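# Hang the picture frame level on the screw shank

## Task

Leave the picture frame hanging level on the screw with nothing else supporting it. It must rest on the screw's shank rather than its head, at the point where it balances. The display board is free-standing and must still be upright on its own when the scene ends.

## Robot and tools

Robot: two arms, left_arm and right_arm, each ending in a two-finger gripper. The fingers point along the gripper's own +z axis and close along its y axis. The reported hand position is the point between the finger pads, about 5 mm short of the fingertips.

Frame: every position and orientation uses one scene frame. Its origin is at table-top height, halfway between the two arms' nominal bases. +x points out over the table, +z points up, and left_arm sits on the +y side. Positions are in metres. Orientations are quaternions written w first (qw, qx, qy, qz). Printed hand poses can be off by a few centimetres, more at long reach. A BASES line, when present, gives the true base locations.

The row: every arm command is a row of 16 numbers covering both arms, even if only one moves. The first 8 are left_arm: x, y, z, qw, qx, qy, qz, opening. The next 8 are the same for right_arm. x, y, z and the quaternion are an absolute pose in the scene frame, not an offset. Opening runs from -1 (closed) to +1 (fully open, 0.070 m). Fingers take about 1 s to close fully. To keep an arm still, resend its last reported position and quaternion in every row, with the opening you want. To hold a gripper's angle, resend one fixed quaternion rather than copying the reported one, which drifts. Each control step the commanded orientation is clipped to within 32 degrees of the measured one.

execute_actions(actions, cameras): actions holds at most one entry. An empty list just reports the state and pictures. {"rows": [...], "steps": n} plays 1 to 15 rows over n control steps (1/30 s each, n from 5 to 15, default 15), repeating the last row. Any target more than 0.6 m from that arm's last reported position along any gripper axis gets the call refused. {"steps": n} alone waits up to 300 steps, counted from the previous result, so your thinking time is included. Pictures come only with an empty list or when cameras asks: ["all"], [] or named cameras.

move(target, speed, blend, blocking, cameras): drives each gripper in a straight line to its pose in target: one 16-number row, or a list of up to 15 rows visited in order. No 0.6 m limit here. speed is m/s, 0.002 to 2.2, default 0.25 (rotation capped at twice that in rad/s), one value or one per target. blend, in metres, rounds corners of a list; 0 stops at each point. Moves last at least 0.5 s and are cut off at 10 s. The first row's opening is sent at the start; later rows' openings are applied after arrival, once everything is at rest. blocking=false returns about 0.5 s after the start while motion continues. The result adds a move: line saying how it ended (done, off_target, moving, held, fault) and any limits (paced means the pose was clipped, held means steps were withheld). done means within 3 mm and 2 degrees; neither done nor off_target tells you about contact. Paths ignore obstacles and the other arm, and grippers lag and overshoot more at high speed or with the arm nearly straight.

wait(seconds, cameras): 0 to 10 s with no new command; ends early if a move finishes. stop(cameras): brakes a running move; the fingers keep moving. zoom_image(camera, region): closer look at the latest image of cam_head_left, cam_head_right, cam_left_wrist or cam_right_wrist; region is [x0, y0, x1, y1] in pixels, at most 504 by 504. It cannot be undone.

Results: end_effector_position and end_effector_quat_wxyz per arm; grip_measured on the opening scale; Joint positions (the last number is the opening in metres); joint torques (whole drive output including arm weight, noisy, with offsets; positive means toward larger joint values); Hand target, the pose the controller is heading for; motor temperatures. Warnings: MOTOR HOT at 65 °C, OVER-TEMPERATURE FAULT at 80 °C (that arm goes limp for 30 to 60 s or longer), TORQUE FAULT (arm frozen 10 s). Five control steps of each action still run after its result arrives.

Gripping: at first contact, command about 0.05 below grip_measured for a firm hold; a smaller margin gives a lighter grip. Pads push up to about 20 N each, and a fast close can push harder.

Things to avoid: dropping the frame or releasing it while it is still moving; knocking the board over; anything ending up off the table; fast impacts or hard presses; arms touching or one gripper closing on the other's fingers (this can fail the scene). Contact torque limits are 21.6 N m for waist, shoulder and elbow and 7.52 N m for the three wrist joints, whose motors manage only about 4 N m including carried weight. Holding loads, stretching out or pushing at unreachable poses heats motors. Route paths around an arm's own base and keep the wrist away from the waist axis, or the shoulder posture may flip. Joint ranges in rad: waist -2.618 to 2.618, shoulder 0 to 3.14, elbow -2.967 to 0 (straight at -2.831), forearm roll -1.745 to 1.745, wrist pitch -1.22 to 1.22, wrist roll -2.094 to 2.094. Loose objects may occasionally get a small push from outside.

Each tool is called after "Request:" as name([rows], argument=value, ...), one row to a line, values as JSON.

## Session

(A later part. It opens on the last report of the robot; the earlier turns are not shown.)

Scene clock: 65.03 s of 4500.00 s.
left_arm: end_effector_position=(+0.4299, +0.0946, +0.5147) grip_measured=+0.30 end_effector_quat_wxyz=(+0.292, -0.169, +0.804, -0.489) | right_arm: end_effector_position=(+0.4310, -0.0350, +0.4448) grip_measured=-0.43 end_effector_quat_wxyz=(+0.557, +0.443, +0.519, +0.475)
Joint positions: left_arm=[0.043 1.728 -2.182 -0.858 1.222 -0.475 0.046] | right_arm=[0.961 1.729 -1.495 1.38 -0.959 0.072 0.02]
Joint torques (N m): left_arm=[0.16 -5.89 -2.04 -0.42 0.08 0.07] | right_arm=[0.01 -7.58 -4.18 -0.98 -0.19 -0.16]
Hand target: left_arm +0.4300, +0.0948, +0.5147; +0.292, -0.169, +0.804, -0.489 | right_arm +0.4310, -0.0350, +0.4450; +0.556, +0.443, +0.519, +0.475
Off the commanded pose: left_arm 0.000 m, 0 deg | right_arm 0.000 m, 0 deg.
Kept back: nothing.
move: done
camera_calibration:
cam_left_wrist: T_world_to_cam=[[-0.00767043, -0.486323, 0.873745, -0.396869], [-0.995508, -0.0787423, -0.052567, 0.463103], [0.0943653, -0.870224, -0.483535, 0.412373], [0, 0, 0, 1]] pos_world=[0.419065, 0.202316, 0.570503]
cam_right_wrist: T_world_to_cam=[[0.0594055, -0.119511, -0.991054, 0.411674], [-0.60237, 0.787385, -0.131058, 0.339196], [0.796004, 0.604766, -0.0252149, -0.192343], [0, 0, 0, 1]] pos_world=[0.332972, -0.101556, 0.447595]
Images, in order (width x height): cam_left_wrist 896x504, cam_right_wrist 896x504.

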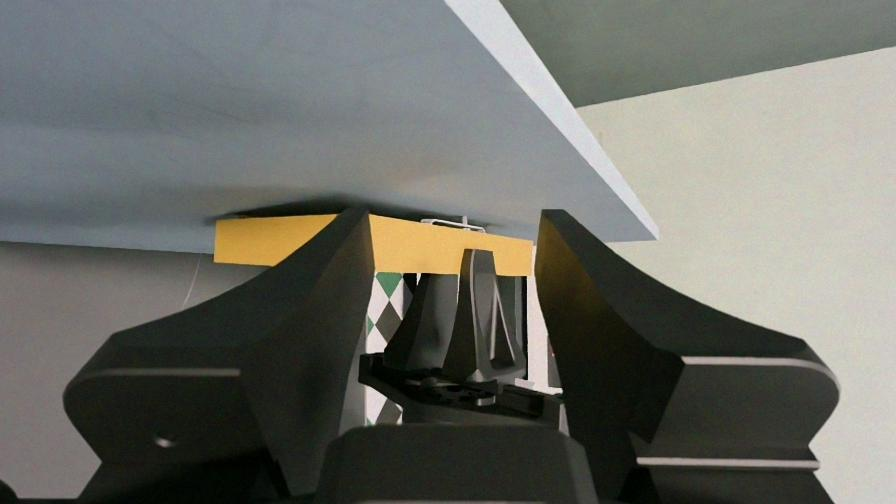

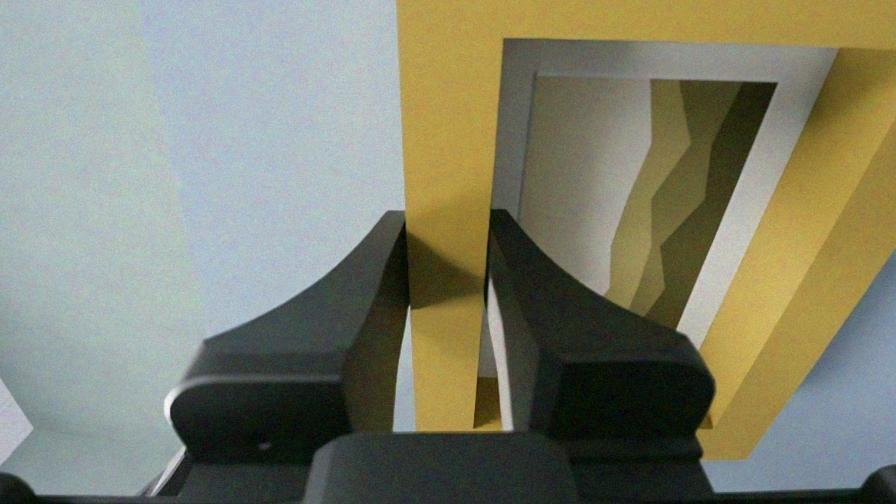

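Request:
move([
  [0.43,0.0948,0.5147,0.292,-0.169,0.804,-0.489,0.3,0.431,-0.035,0.445,0.5565,0.4427,0.5189,0.4747,-0.44],
  [0.43,0.0948,0.5147,0.292,-0.169,0.804,-0.489,0.3,0.431,-0.035,0.445,0.5565,0.4427,0.5189,0.4747,-0.45],
  [0.43,0.0948,0.5147,0.292,-0.169,0.804,-0.489,0.3,0.431,-0.035,0.445,0.5565,0.4427,0.5189,0.4747,-0.46],
  [0.43,0.0948,0.5147,0.292,-0.169,0.804,-0.489,0.3,0.431,-0.035,0.445,0.5565,0.4427,0.5189,0.4747,-0.47],
], speed=0.04, cameras=["cam_left_wrist","cam_right_wrist"])

Request:
zoom_image(camera="cam_right_wrist", region=[350, 150, 550, 250])

Request:
zoom_image(camera="cam_left_wrist", region=[340, 180, 580, 300])

Scene clock: 67.37 s of 4500.00 s.
left_arm: end_effector_position=(+0.4299, +0.0946, +0.5147) grip_measured=+0.30 end_effector_quat_wxyz=(+0.292, -0.169, +0.804, -0.489) | right_arm: end_effector_position=(+0.4310, -0.0351, +0.4446) grip_measured=-0.45 end_effector_quat_wxyz=(+0.556, +0.443, +0.519, +0.474)
Joint positions: left_arm=[0.043 1.728 -2.182 -0.858 1.222 -0.475 0.045] | right_arm=[0.961 1.729 -1.495 1.38 -0.959 0.072 0.019]
Joint torques (N m): left_arm=[-0.02 -5.84 -2 -0.45 0.05 0.03] | right_arm=[0.11 -6.72 -4.12 -1.57 -0.21 -0.17]
Hand target: left_arm +0.4300, +0.0948, +0.5147; +0.292, -0.169, +0.804, -0.489 | right_arm +0.4310, -0.0350, +0.4450; +0.556, +0.443, +0.519, +0.475
Off the commanded pose: left_arm 0.000 m, 0 deg | right_arm 0.000 m, 0 deg.
Kept back: nothing.
move: done
camera_calibration:
cam_left_wrist: T_world_to_cam=[[-0.00767043, -0.486323, 0.873745, -0.396869], [-0.995508, -0.0787423, -0.052567, 0.463103], [0.0943653, -0.870224, -0.483535, 0.412373], [0, 0, 0, 1]] pos_world=[0.419065, 0.202316, 0.570503]
cam_right_wrist: T_world_to_cam=[[0.0586379, -0.118956, -0.991167, 0.411937], [-0.602383, 0.787525, -0.130153, 0.338797], [0.796051, 0.604694, -0.0254782, -0.192251], [0, 0, 0, 1]] pos_world=[0.332972, -0.101556, 0.447495]
Images, in order (width x height): cam_left_wrist 896x504, cam_right_wrist 896x504.

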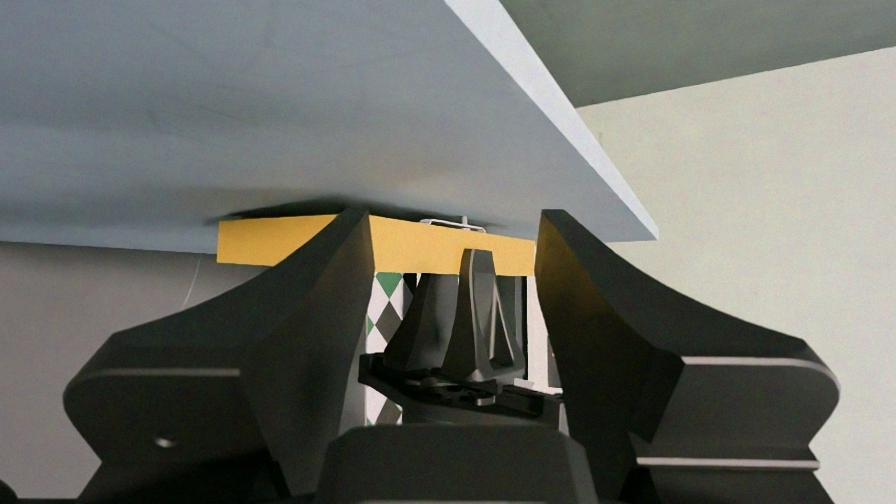

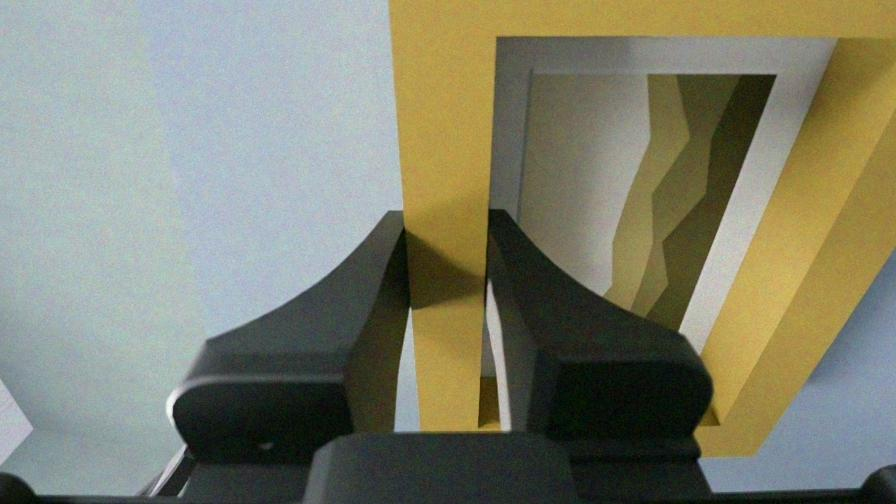

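Scaled by 2.520 from the camera's 896x504 image, which has a finer 1280x720 frame.

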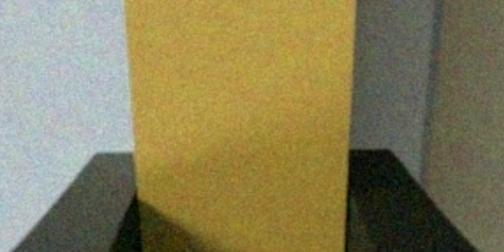

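Scaled by 2.100 from the camera's 896x504 image, which has a finer 1280x720 frame.

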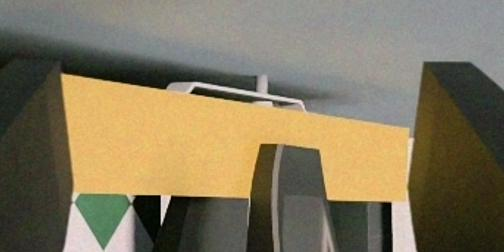

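Request:
move([
  [0.43,0.0948,0.5147,0.292,-0.169,0.804,-0.489,0.3,0.431,-0.035,0.445,0.5565,0.4427,0.5189,0.4747,-0.485],
  [0.43,0.0948,0.5147,0.292,-0.169,0.804,-0.489,0.3,0.431,-0.035,0.445,0.5565,0.4427,0.5189,0.4747,-0.505],
  [0.43,0.0948,0.5147,0.292,-0.169,0.804,-0.489,0.3,0.431,-0.035,0.448,0.5565,0.4427,0.5189,0.4747,-0.505],
], speed=0.02, cameras=["cam_left_wrist","cam_right_wrist"])

Request:
zoom_image(camera="cam_right_wrist", region=[350, 150, 550, 250])

Request:
zoom_image(camera="cam_left_wrist", region=[340, 180, 580, 300])

Scene clock: 69.50 s of 4500.00 s.
left_arm: end_effector_position=(+0.4299, +0.0946, +0.5147) grip_measured=+0.30 end_effector_quat_wxyz=(+0.292, -0.169, +0.804, -0.489) | right_arm: end_effector_position=(+0.4311, -0.0350, +0.4475) grip_measured=-0.45 end_effector_quat_wxyz=(+0.557, +0.443, +0.519, +0.474)
Joint positions: left_arm=[0.043 1.728 -2.182 -0.858 1.222 -0.475 0.046] | right_arm=[0.961 1.729 -1.506 1.388 -0.958 0.058 0.019]
Joint torques (N m): left_arm=[0.08 -5.9 -1.98 -0.47 0.07 0.06] | right_arm=[0.19 -8.86 -5.5 -1.69 -0.18 -0.15]
Hand target: left_arm +0.4300, +0.0948, +0.5147; +0.292, -0.169, +0.804, -0.489 | right_arm +0.4310, -0.0350, +0.4480; +0.556, +0.443, +0.519, +0.475
Off the commanded pose: left_arm 0.000 m, 0 deg | right_arm 0.000 m, 0 deg.
joint sent to its limit (left arm) — joint 5 (wrist pitch), upper limit.
Kept back: nothing.
move: done
camera_calibration:
cam_left_wrist: T_world_to_cam=[[-0.00767043, -0.486323, 0.873745, -0.396869], [-0.995508, -0.0787423, -0.052567, 0.463103], [0.0943653, -0.870224, -0.483535, 0.412373], [0, 0, 0, 1]] pos_world=[0.419065, 0.202316, 0.570503]
cam_right_wrist: T_world_to_cam=[[0.058742, -0.119856, -0.991052, 0.414644], [-0.602165, 0.787561, -0.130938, 0.339381], [0.796207, 0.604469, -0.0259102, -0.192118], [0, 0, 0, 1]] pos_world=[0.332973, -0.101457, 0.450393]
Images, in order (width x height): cam_left_wrist 896x504, cam_right_wrist 896x504.

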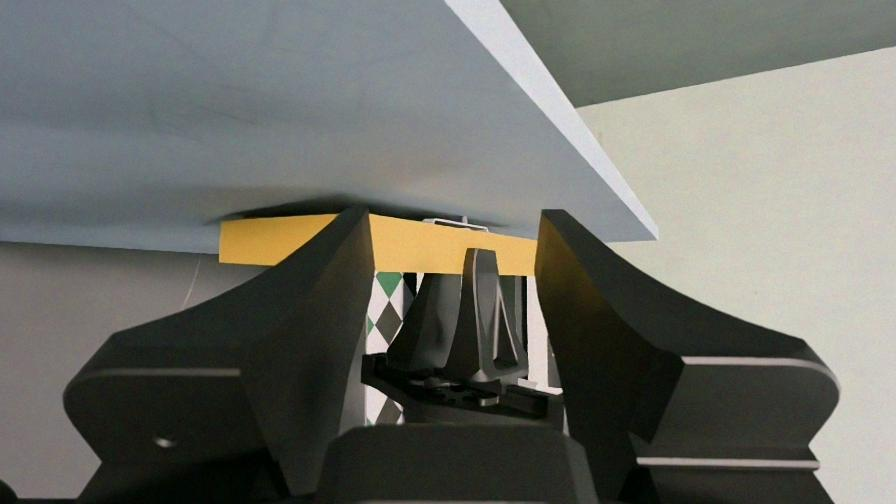

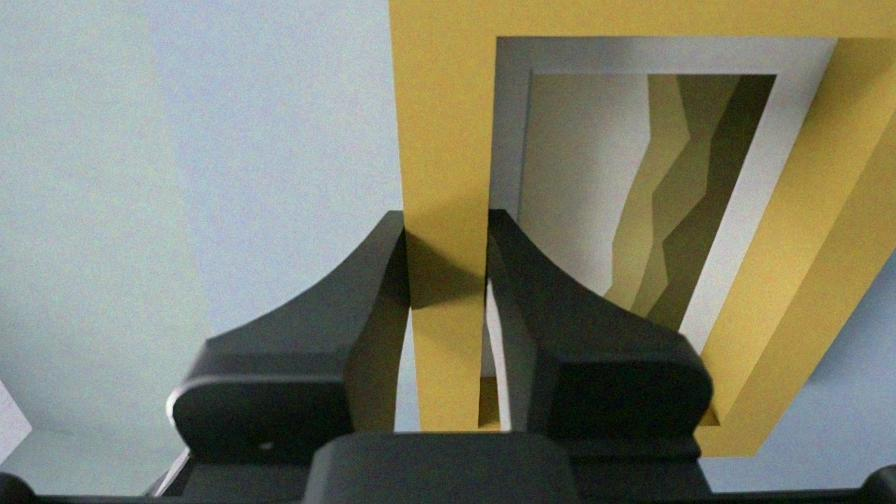

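Scaled by 2.520 from the camera's 896x504 image, which has a finer 1280x720 frame.

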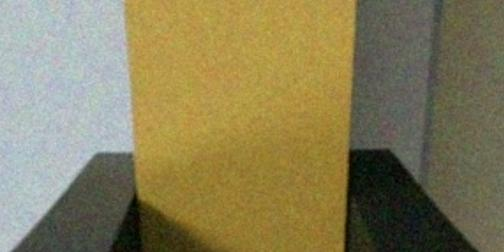

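Scaled by 2.100 from the camera's 896x504 image, which has a finer 1280x720 frame.

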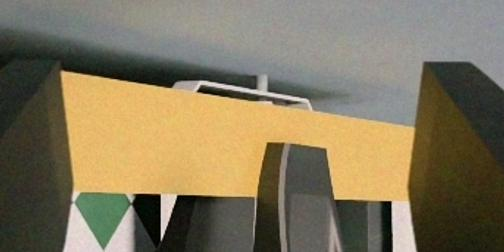

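Request:
move([
  [0.43,0.0948,0.5147,0.292,-0.169,0.804,-0.489,0.3,0.431,-0.0385,0.449,0.537,0.463,0.501,0.497,-0.505],
  [0.43,0.0948,0.5147,0.292,-0.169,0.804,-0.489,0.3,0.431,-0.0415,0.449,0.517,0.482,0.482,0.517,-0.505],
], speed=0.03)

Request:
zoom_image(camera="cam_left_wrist", region=[340, 180, 580, 300])

Request:
zoom_image(camera="cam_left_wrist", region=[410, 200, 510, 250])

Scene clock: 73.27 s of 4500.00 s.
left_arm: end_effector_position=(+0.4299, +0.0946, +0.5147) grip_measured=+0.30 end_effector_quat_wxyz=(+0.292, -0.169, +0.804, -0.489) | right_arm: end_effector_position=(+0.4309, -0.0412, +0.4488) grip_measured=-0.45 end_effector_quat_wxyz=(+0.517, +0.482, +0.482, +0.517)
Joint positions: left_arm=[0.043 1.728 -2.182 -0.858 1.222 -0.475 0.046] | right_arm=[0.95 1.71 -1.486 1.384 -0.947 0.221 0.019]
Joint torques (N m): left_arm=[0 -6.05 -2.06 -0.48 0.11 0.04] | right_arm=[-0.49 -8.51 -4.25 -1.65 -0.03 0.07]
Hand target: left_arm +0.4300, +0.0948, +0.5147; +0.292, -0.169, +0.804, -0.489 | right_arm +0.4310, -0.0415, +0.4490; +0.517, +0.482, +0.482, +0.517
Off the commanded pose: left_arm 0.000 m, 0 deg | right_arm 0.000 m, 0 deg.
joint sent to its limit (left arm) — joint 5 (wrist pitch), upper limit.
Kept back: nothing.
move: done
camera_calibration:
cam_left_wrist: T_world_to_cam=[[-0.00767043, -0.486323, 0.873745, -0.396869], [-0.995508, -0.0787423, -0.052567, 0.463103], [0.0943653, -0.870224, -0.483535, 0.412373], [0, 0, 0, 1]] pos_world=[0.419065, 0.202316, 0.570503]
cam_right_wrist: T_world_to_cam=[[0.059689, 0.0392066, -0.997447, 0.424213], [-0.611331, 0.791356, -0.00547733, 0.292165], [0.789121, 0.610097, 0.0712035, -0.228551], [0, 0, 0, 1]] pos_world=[0.333643, -0.1084, 0.441004]

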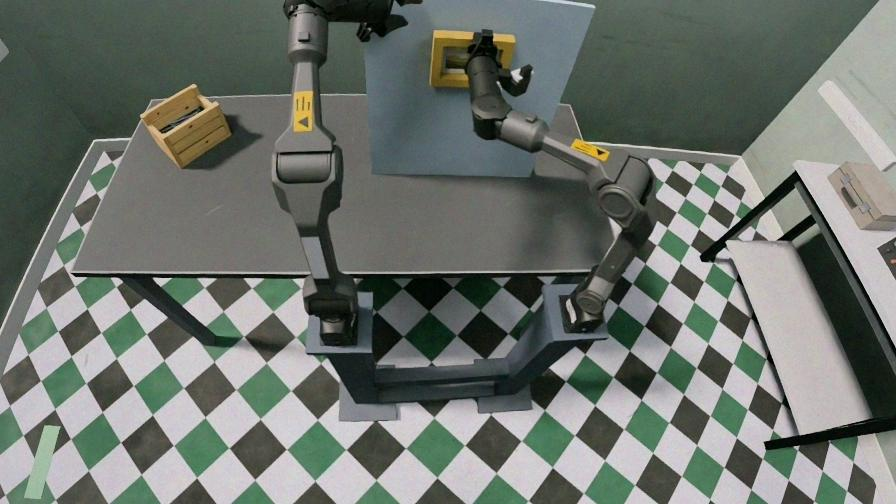

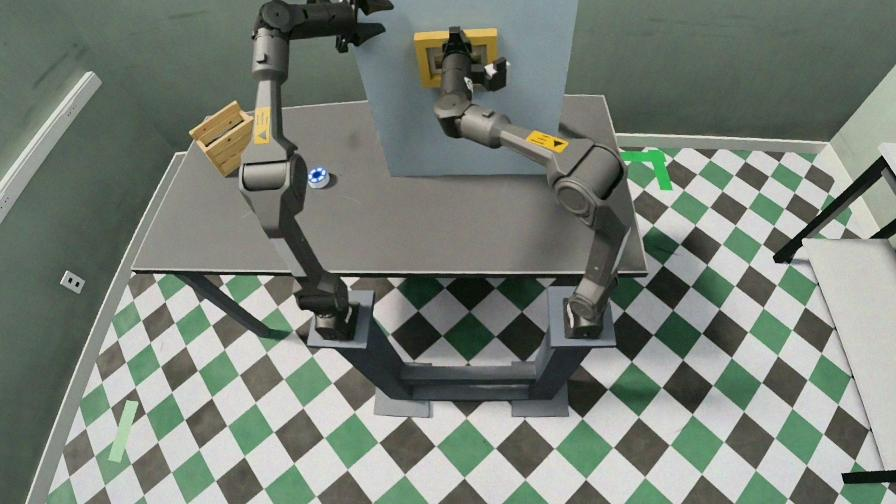

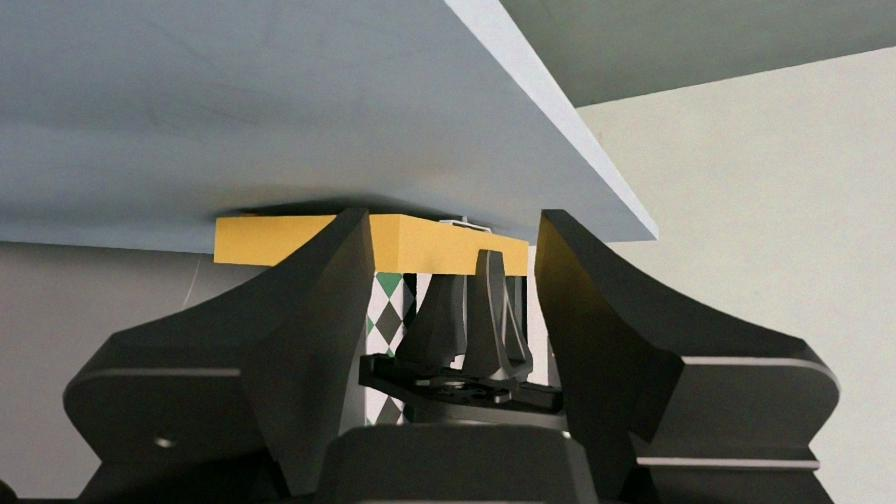

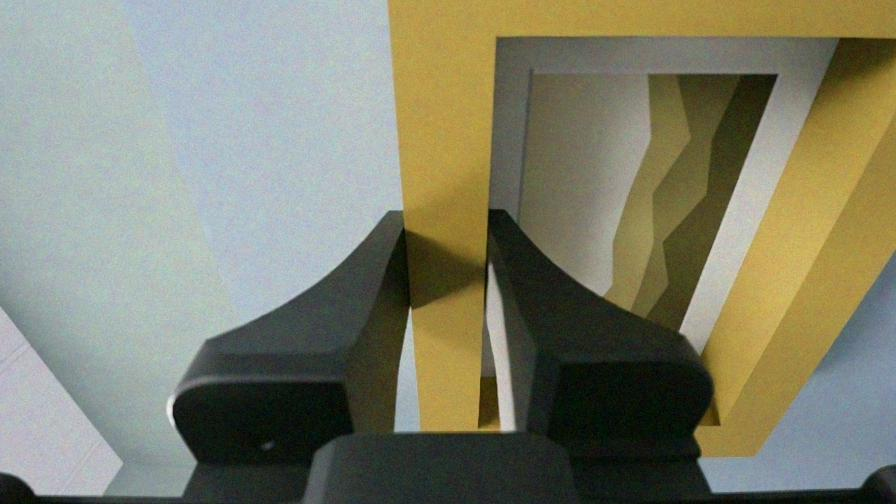

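Scaled by 2.100 from the camera's 896x504 image, which has a finer 1280x720 frame.

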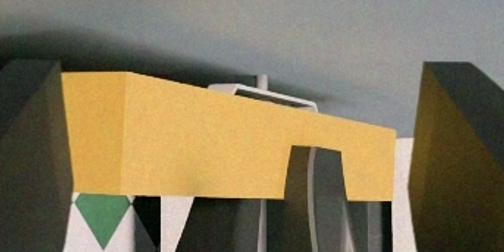

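Scaled by 5.040 from the camera's 896x504 image, which has a finer 1280x720 frame.

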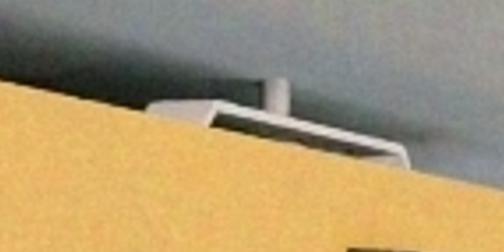

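Request:
move(target=[0.43,0.0948,0.5147,0.292,-0.169,0.804,-0.489,0.3,0.431,-0.0415,0.4462,0.517,0.482,0.482,0.517,-0.505], speed=0.02, cameras=["cam_left_wrist"])

Request:
zoom_image(camera="cam_left_wrist", region=[410, 200, 510, 250])

Request:
move(target=[0.43,0.0948,0.5147,0.292,-0.169,0.804,-0.489,0.3,0.431,-0.0415,0.4448,0.517,0.482,0.482,0.517,-0.505], speed=0.02, cameras=["cam_left_wrist"])

Request:
zoom_image(camera="cam_left_wrist", region=[410, 200, 510, 250])

Scene clock: 74.53 s of 4500.00 s.
left_arm: end_effector_position=(+0.4299, +0.0946, +0.5147) grip_measured=+0.30 end_effector_quat_wxyz=(+0.292, -0.169, +0.804, -0.489) | right_arm: end_effector_position=(+0.4308, -0.0410, +0.4466) grip_measured=-0.45 end_effector_quat_wxyz=(+0.517, +0.482, +0.482, +0.518)
Joint positions: left_arm=[0.043 1.728 -2.182 -0.858 1.222 -0.475 0.046] | right_arm=[0.95 1.71 -1.476 1.375 -0.948 0.234 0.019]
Joint torques (N m): left_arm=[0.18 -5.98 -2.09 -0.48 0.07 0.06] | right_arm=[-0.31 -6.83 -3.61 -1.15 -0.21 0.06]
Hand target: left_arm +0.4300, +0.0948, +0.5147; +0.292, -0.169, +0.804, -0.489 | right_arm +0.4310, -0.0415, +0.4462; +0.517, +0.482, +0.482, +0.517
Off the commanded pose: left_arm 0.000 m, 0 deg | right_arm 0.001 m, 0 deg.
joint sent to its limit (left arm) — joint 5 (wrist pitch), upper limit.
Kept back: nothing.
move: done
camera_calibration:
cam_left_wrist: T_world_to_cam=[[-0.00767043, -0.486323, 0.873745, -0.396869], [-0.995508, -0.0787423, -0.052567, 0.463103], [0.0943653, -0.870224, -0.483535, 0.412373], [0, 0, 0, 1]] pos_world=[0.419065, 0.202316, 0.570503]
Images, in order (width x height): cam_left_wrist 896x504.

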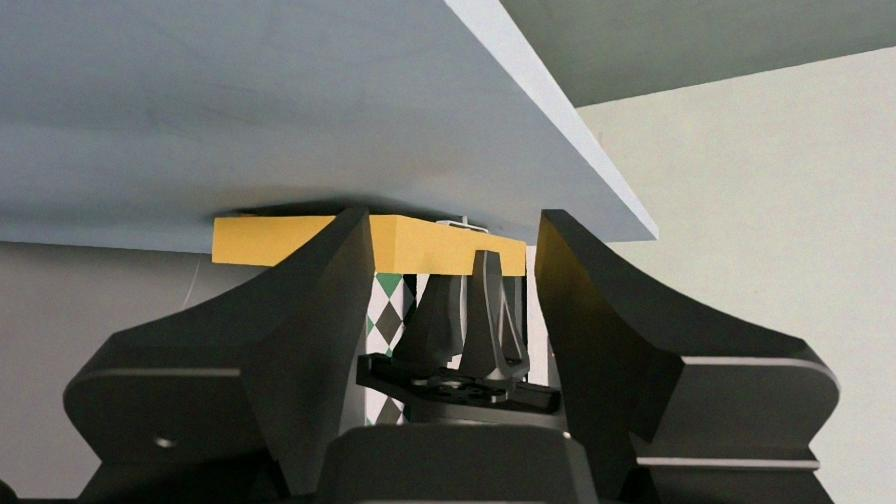

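Scaled by 5.040 from the camera's 896x504 image, which has a finer 1280x720 frame.

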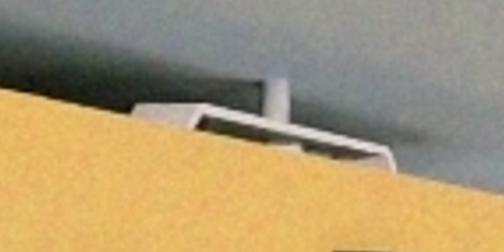

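Scene clock: 75.23 s of 4500.00 s.
left_arm: end_effector_position=(+0.4299, +0.0946, +0.5147) grip_measured=+0.30 end_effector_quat_wxyz=(+0.292, -0.169, +0.804, -0.489) | right_arm: end_effector_position=(+0.4310, -0.0416, +0.4457) grip_measured=-0.45 end_effector_quat_wxyz=(+0.518, +0.482, +0.482, +0.518)
Joint positions: left_arm=[0.043 1.728 -2.182 -0.858 1.222 -0.475 0.046] | right_arm=[0.949 1.71 -1.472 1.37 -0.949 0.24 0.019]
Joint torques (N m): left_arm=[0.08 -5.85 -2.13 -0.48 0.07 0.02] | right_arm=[0.3 -4.5 -2.33 -0.25 0.2 0.15]
Hand target: left_arm +0.4300, +0.0948, +0.5147; +0.292, -0.169, +0.804, -0.489 | right_arm +0.4310, -0.0415, +0.4448; +0.517, +0.482, +0.482, +0.517
Off the commanded pose: left_arm 0.000 m, 0 deg | right_arm 0.001 m, 0 deg.
joint sent to its limit (left arm) — joint 5 (wrist pitch), upper limit.
Kept back: nothing.
move: done
camera_calibration:
cam_left_wrist: T_world_to_cam=[[-0.00767043, -0.486323, 0.873745, -0.396869], [-0.995508, -0.0787423, -0.052567, 0.463103], [0.0943653, -0.870224, -0.483535, 0.412373], [0, 0, 0, 1]] pos_world=[0.419065, 0.202316, 0.570503]
Images, in order (width x height): cam_left_wrist 896x504.

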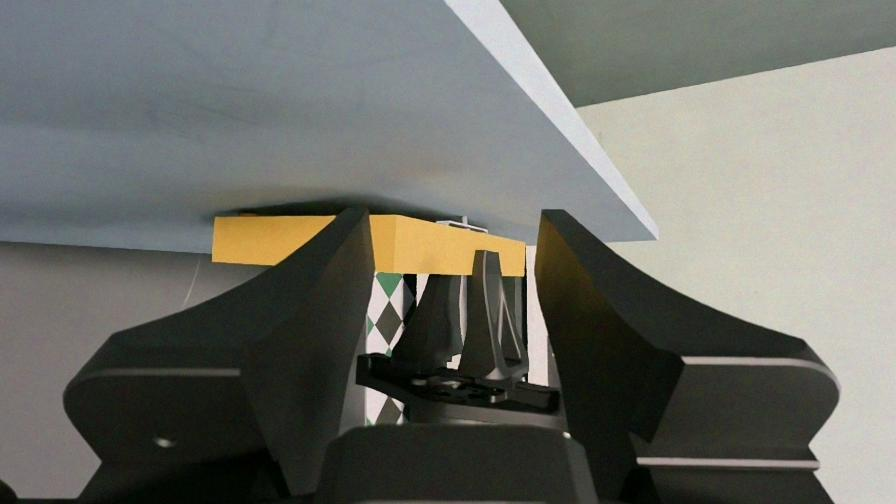

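Scaled by 5.040 from the camera's 896x504 image, which has a finer 1280x720 frame.

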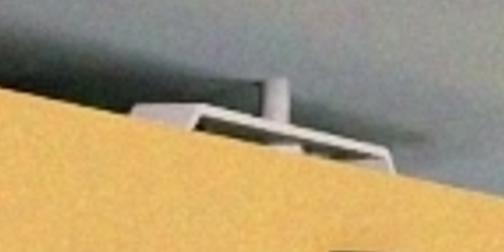

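Request:
move([
  [0.43,0.0948,0.5147,0.292,-0.169,0.804,-0.489,0.3,0.431,-0.0415,0.4460,0.517,0.482,0.482,0.517,-0.505],
  [0.43,0.0948,0.5147,0.292,-0.169,0.804,-0.489,0.3,0.431,-0.0415,0.4458,0.517,0.482,0.482,0.517,-0.47],
  [0.43,0.0948,0.5147,0.292,-0.169,0.804,-0.489,0.3,0.431,-0.0415,0.4458,0.517,0.482,0.482,0.517,-0.45],
  [0.43,0.0948,0.5147,0.292,-0.169,0.804,-0.489,0.3,0.431,-0.0415,0.4458,0.517,0.482,0.482,0.517,-0.43],
], speed=0.02)

Request:
zoom_image(camera="cam_left_wrist", region=[410, 200, 510, 250])

Scene clock: 77.80 s of 4500.00 s.
left_arm: end_effector_position=(+0.4299, +0.0946, +0.5147) grip_measured=+0.30 end_effector_quat_wxyz=(+0.292, -0.169, +0.804, -0.489) | right_arm: end_effector_position=(+0.4312, -0.0409, +0.4452) grip_measured=-0.43 end_effector_quat_wxyz=(+0.517, +0.482, +0.483, +0.517)
Joint positions: left_arm=[0.043 1.728 -2.182 -0.858 1.222 -0.475 0.046] | right_arm=[0.949 1.712 -1.474 1.374 -0.946 0.236 0.02]
Joint torques (N m): left_arm=[0.17 -5.96 -1.97 -0.51 0.06 0.04] | right_arm=[1.28 -5.87 -2.67 -0.31 -0.13 -0.11]
Hand target: left_arm +0.4300, +0.0948, +0.5147; +0.292, -0.169, +0.804, -0.489 | right_arm +0.4310, -0.0415, +0.4458; +0.517, +0.482, +0.482, +0.517
Off the commanded pose: left_arm 0.000 m, 0 deg | right_arm 0.001 m, 0 deg.
Kept back: nothing.
move: done
camera_calibration:
cam_left_wrist: T_world_to_cam=[[-0.00767043, -0.486323, 0.873745, -0.396869], [-0.995508, -0.0787423, -0.052567, 0.463103], [0.0943653, -0.870224, -0.483535, 0.412373], [0, 0, 0, 1]] pos_world=[0.419065, 0.202316, 0.570503]
cam_right_wrist: T_world_to_cam=[[0.0590721, 0.0373283, -0.997556, 0.420838], [-0.6127, 0.790287, -0.00670979, 0.293187], [0.788105, 0.611599, 0.069555, -0.22746], [0, 0, 0, 1]] pos_world=[0.334038, -0.108297, 0.437598]

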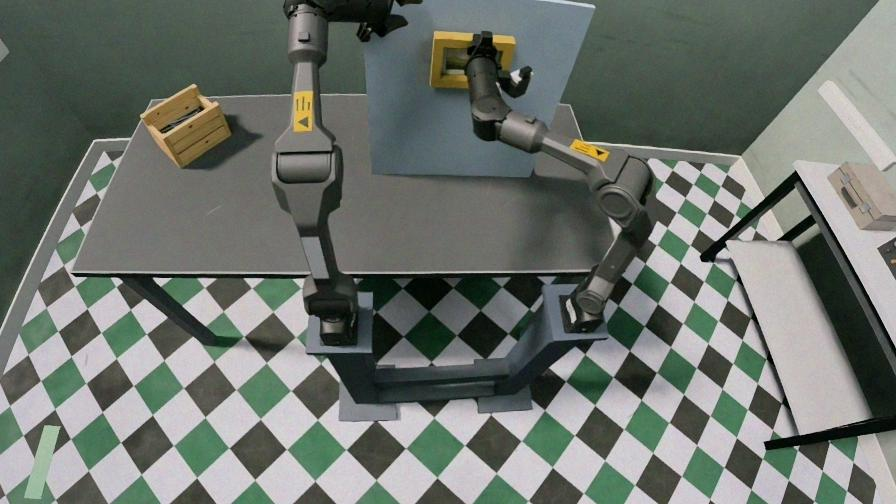

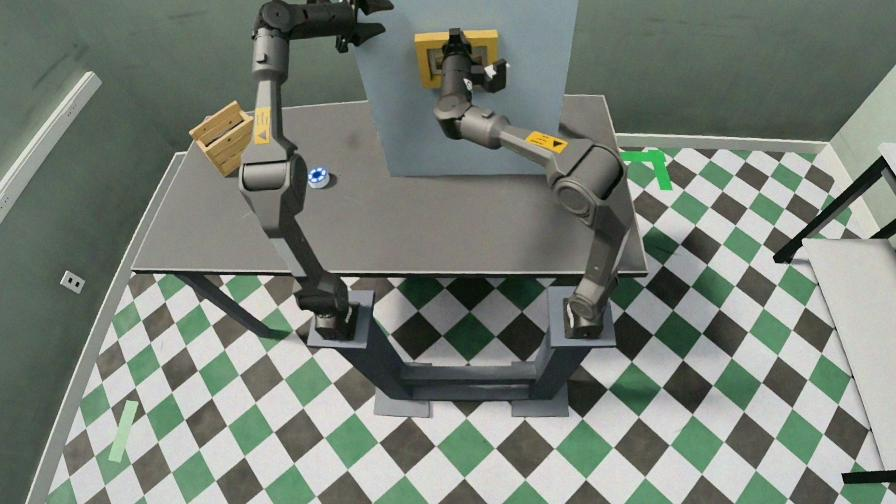

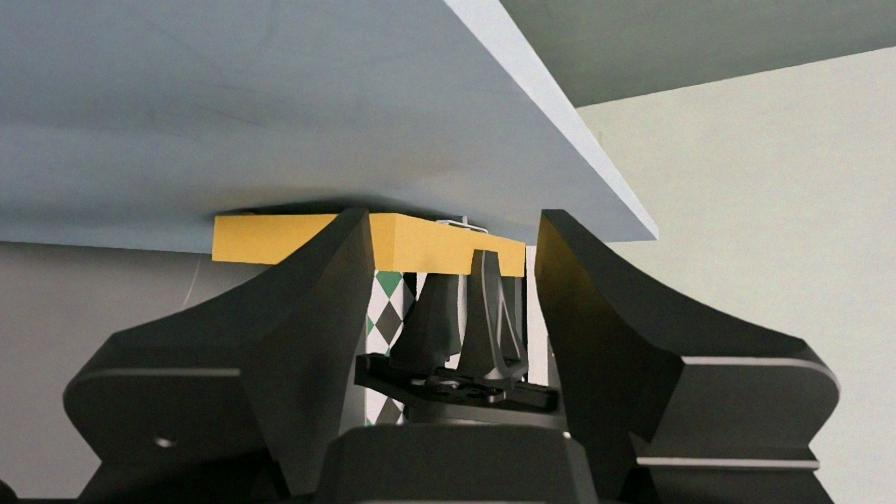

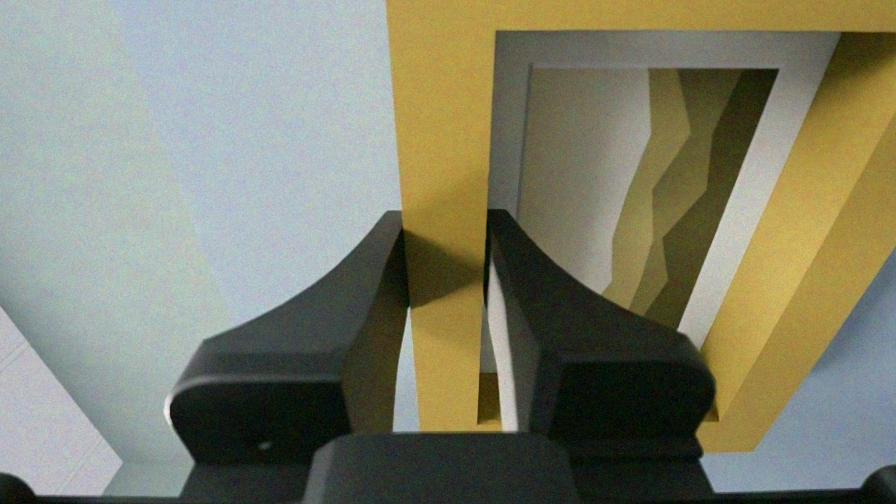

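Scaled by 5.040 from the camera's 896x504 image, which has a finer 1280x720 frame.

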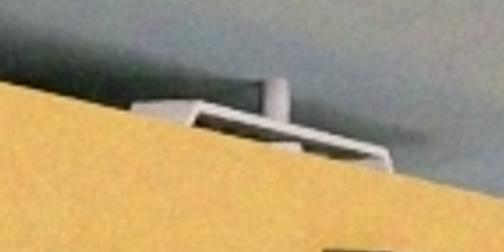

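Request:
move([
  [0.43,0.0948,0.5147,0.292,-0.169,0.804,-0.489,0.3,0.431,-0.0415,0.4458,0.517,0.482,0.482,0.517,-0.41],
  [0.43,0.0948,0.5147,0.292,-0.169,0.804,-0.489,0.3,0.431,-0.0415,0.4458,0.517,0.482,0.482,0.517,-0.38],
  [0.43,0.0948,0.5147,0.292,-0.169,0.804,-0.489,0.3,0.431,-0.0415,0.4458,0.517,0.482,0.482,0.517,-0.3],
  [0.43,0.0948,0.5147,0.292,-0.169,0.804,-0.489,0.3,0.431,-0.0415,0.4458,0.517,0.482,0.482,0.517,-0.1],
], speed=0.02)

Request:
zoom_image(camera="cam_left_wrist", region=[340, 180, 580, 300])

Request:
zoom_image(camera="cam_left_wrist", region=[410, 200, 510, 250])

Scene clock: 80.17 s of 4500.00 s.
left_arm: end_effector_position=(+0.4299, +0.0946, +0.5147) grip_measured=+0.30 end_effector_quat_wxyz=(+0.292, -0.169, +0.804, -0.489) | right_arm: end_effector_position=(+0.4311, -0.0415, +0.4455) grip_measured=-0.10 end_effector_quat_wxyz=(+0.517, +0.482, +0.482, +0.517)
Joint positions: left_arm=[0.043 1.728 -2.182 -0.858 1.222 -0.475 0.046] | right_arm=[0.949 1.711 -1.474 1.375 -0.948 0.236 0.032]
Joint torques (N m): left_arm=[-0.1 -5.99 -1.95 -0.52 0.07 0.04] | right_arm=[-0.48 -7.85 -4.7 -1.13 -0.09 -0.17]
Hand target: left_arm +0.4300, +0.0948, +0.5147; +0.292, -0.169, +0.804, -0.489 | right_arm +0.4310, -0.0415, +0.4458; +0.517, +0.482, +0.482, +0.517
Off the commanded pose: left_arm 0.000 m, 0 deg | right_arm 0.000 m, 0 deg.
Kept back: nothing.
move: done
camera_calibration:
cam_left_wrist: T_world_to_cam=[[-0.00767043, -0.486323, 0.873745, -0.396869], [-0.995508, -0.0787423, -0.052567, 0.463103], [0.0943653, -0.870224, -0.483535, 0.412373], [0, 0, 0, 1]] pos_world=[0.419065, 0.202316, 0.570503]
cam_right_wrist: T_world_to_cam=[[0.0591891, 0.0387006, -0.997496, 0.421158], [-0.611108, 0.791528, -0.00555223, 0.292424], [0.789331, 0.609906, 0.0705, -0.228002], [0, 0, 0, 1]] pos_world=[0.333744, -0.108701, 0.437802]

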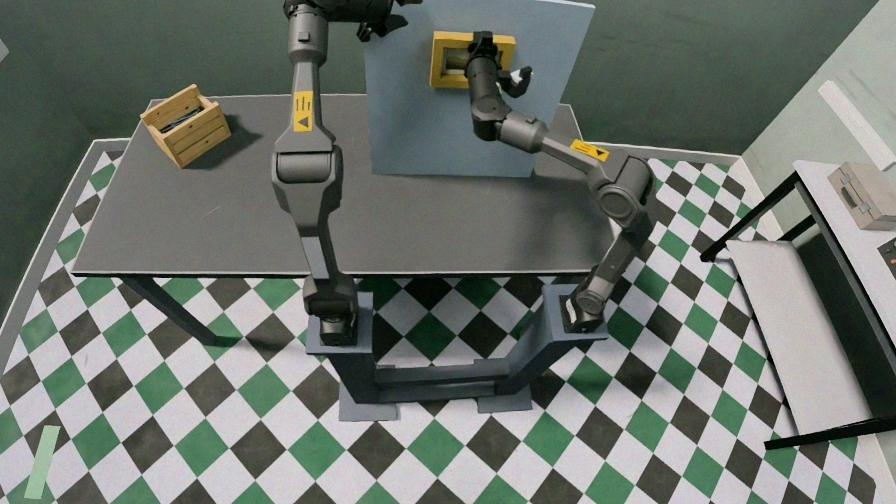

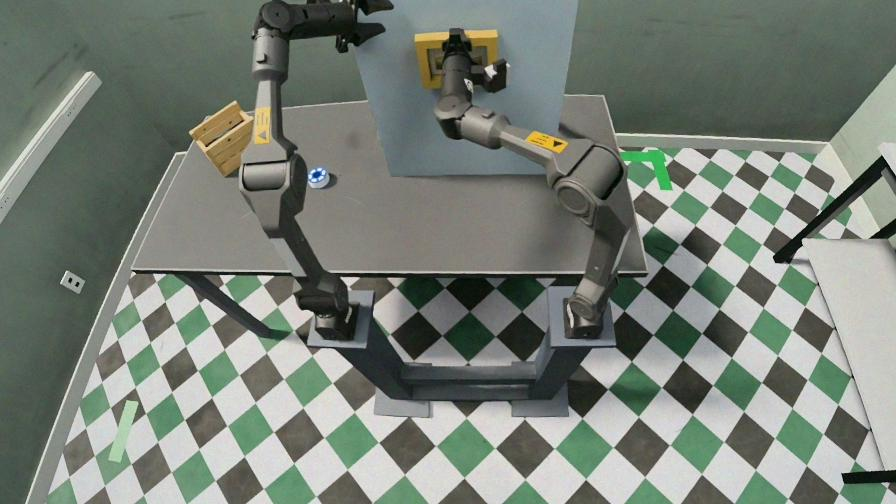

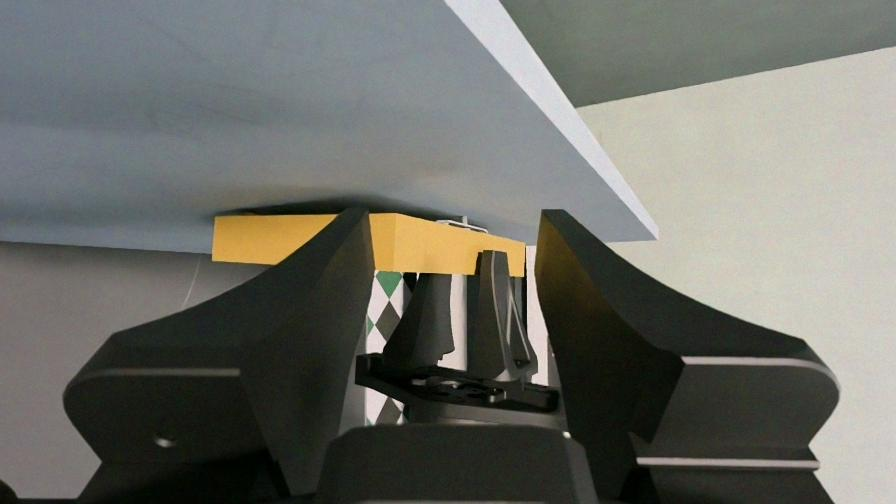

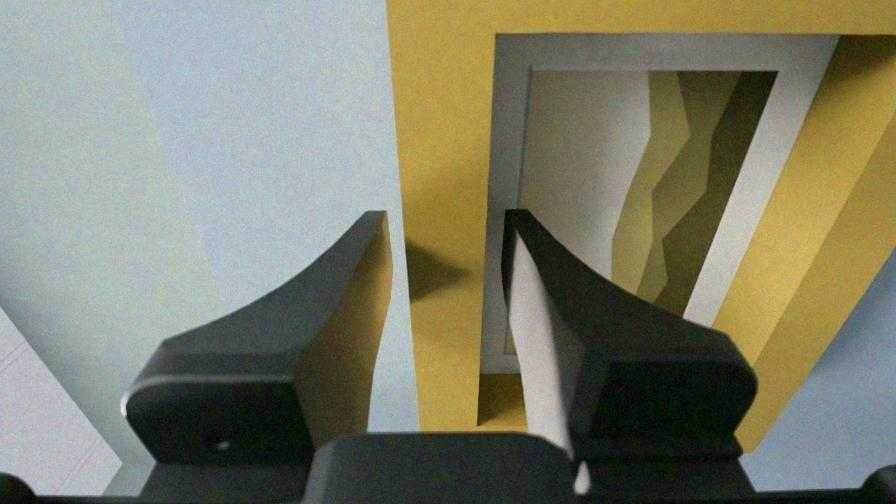

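Scaled by 2.100 from the camera's 896x504 image, which has a finer 1280x720 frame.

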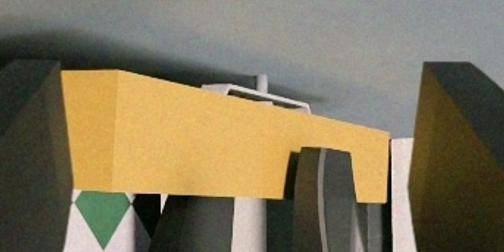

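Scaled by 5.040 from the camera's 896x504 image, which has a finer 1280x720 frame.

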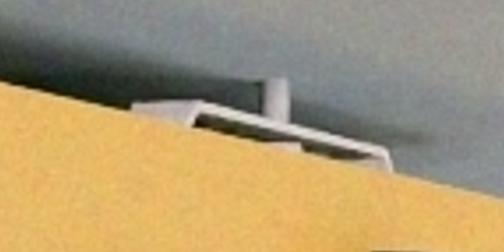

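Request:
move([
  [0.43,0.0948,0.5147,0.292,-0.169,0.804,-0.489,0.3,0.37,-0.0415,0.4415,0.517,0.482,0.482,0.517,0.1],
  [0.43,0.0948,0.5147,0.292,-0.169,0.804,-0.489,0.3,0.33,-0.22,0.42,0.517,0.482,0.482,0.517,0.1],
], speed=[0.06,0.15])

Request:
zoom_image(camera="cam_head_left", region=[400, 10, 550, 110])

Request:
zoom_image(camera="cam_head_right", region=[380, 10, 530, 110])

Request:
zoom_image(camera="cam_left_wrist", region=[410, 200, 510, 250])

Scene clock: 83.17 s of 4500.00 s.
left_arm: end_effector_position=(+0.4299, +0.0946, +0.5147) grip_measured=+0.30 end_effector_quat_wxyz=(+0.292, -0.169, +0.804, -0.489) | right_arm: end_effector_position=(+0.3298, -0.2201, +0.4201) grip_measured=+0.10 end_effector_quat_wxyz=(+0.517, +0.482, +0.482, +0.517)
Joint positions: left_arm=[0.043 1.728 -2.182 -0.858 1.222 -0.475 0.046] | right_arm=[0.739 0.99 -0.719 1.263 -0.755 0.35 0.039]
Joint torques (N m): left_arm=[-0.26 -5.87 -2.2 -0.54 0.08 0.01] | right_arm=[0.69 -0.41 -4.26 -0.82 -0.42 0.06]
Hand target: left_arm +0.4300, +0.0948, +0.5147; +0.292, -0.169, +0.804, -0.489 | right_arm +0.3300, -0.2200, +0.4200; +0.517, +0.482, +0.482, +0.517
Off the commanded pose: left_arm 0.000 m, 0 deg | right_arm 0.000 m, 0 deg.
joint sent to its limit (left arm) — joint 5 (wrist pitch), upper limit.
Kept back: nothing.
move: done
camera_calibration:
cam_left_wrist: T_world_to_cam=[[-0.00767043, -0.486323, 0.873745, -0.396869], [-0.995508, -0.0787423, -0.052567, 0.463103], [0.0943653, -0.870224, -0.483535, 0.412373], [0, 0, 0, 1]] pos_world=[0.419065, 0.202316, 0.570503]
cam_right_wrist: T_world_to_cam=[[0.0602407, 0.0384305, -0.997444, 0.40818], [-0.61185, 0.790947, -0.00647838, 0.372329], [0.788676, 0.610677, 0.0711609, -0.0373033], [0, 0, 0, 1]] pos_world=[0.232641, -0.287399, 0.412203]

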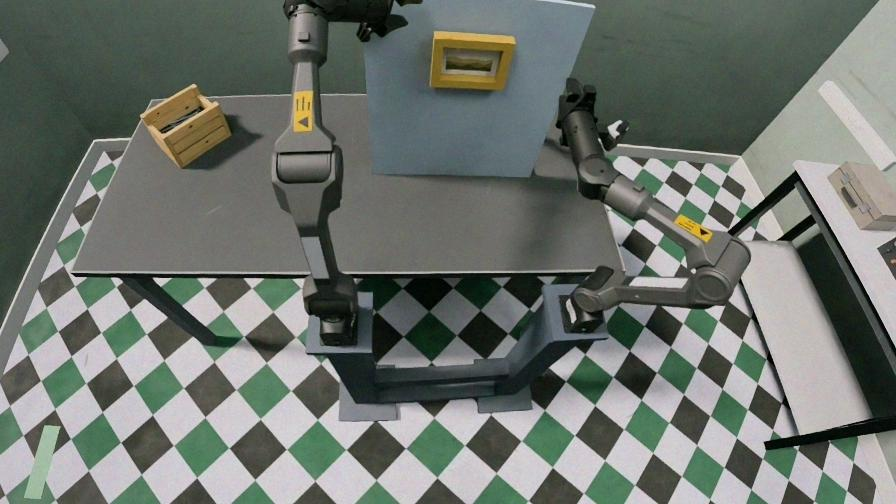

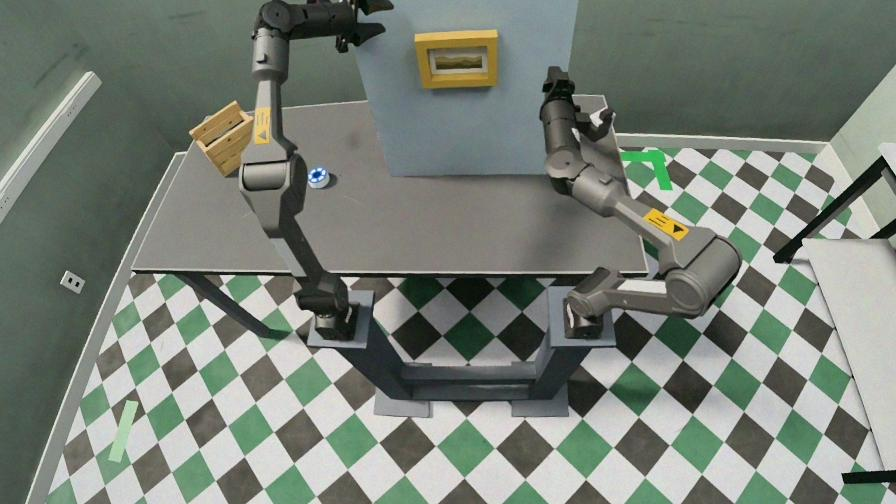

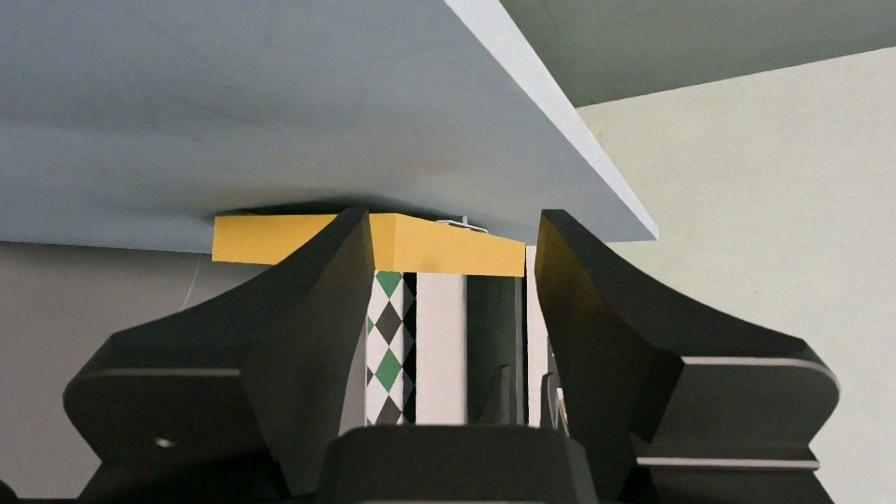

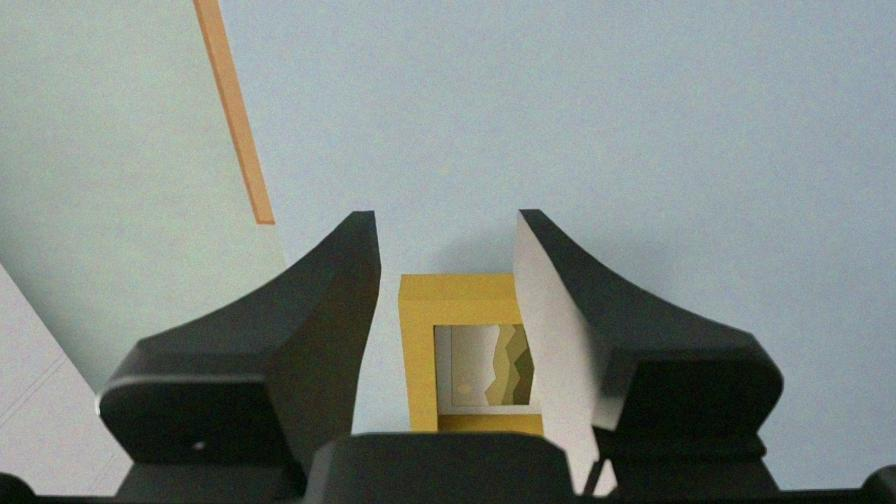

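Scaled by 3.360 from the camera's 896x504 image, which has a finer 1280x720 frame.

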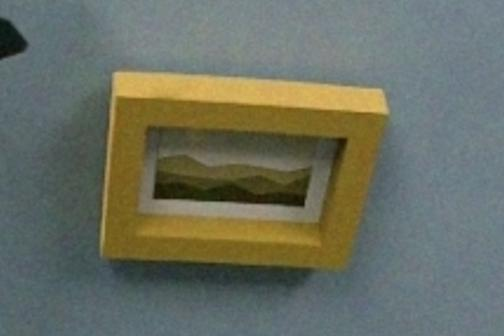

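Scaled by 3.360 from the camera's 896x504 image, which has a finer 1280x720 frame.

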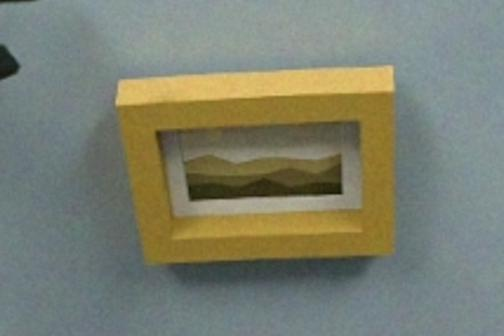

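Scaled by 5.040 from the camera's 896x504 image, which has a finer 1280x720 frame.

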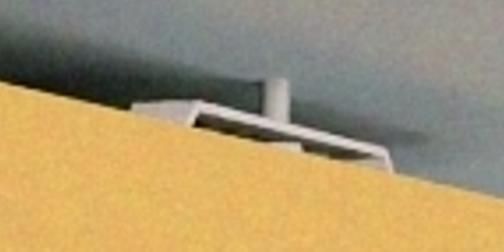

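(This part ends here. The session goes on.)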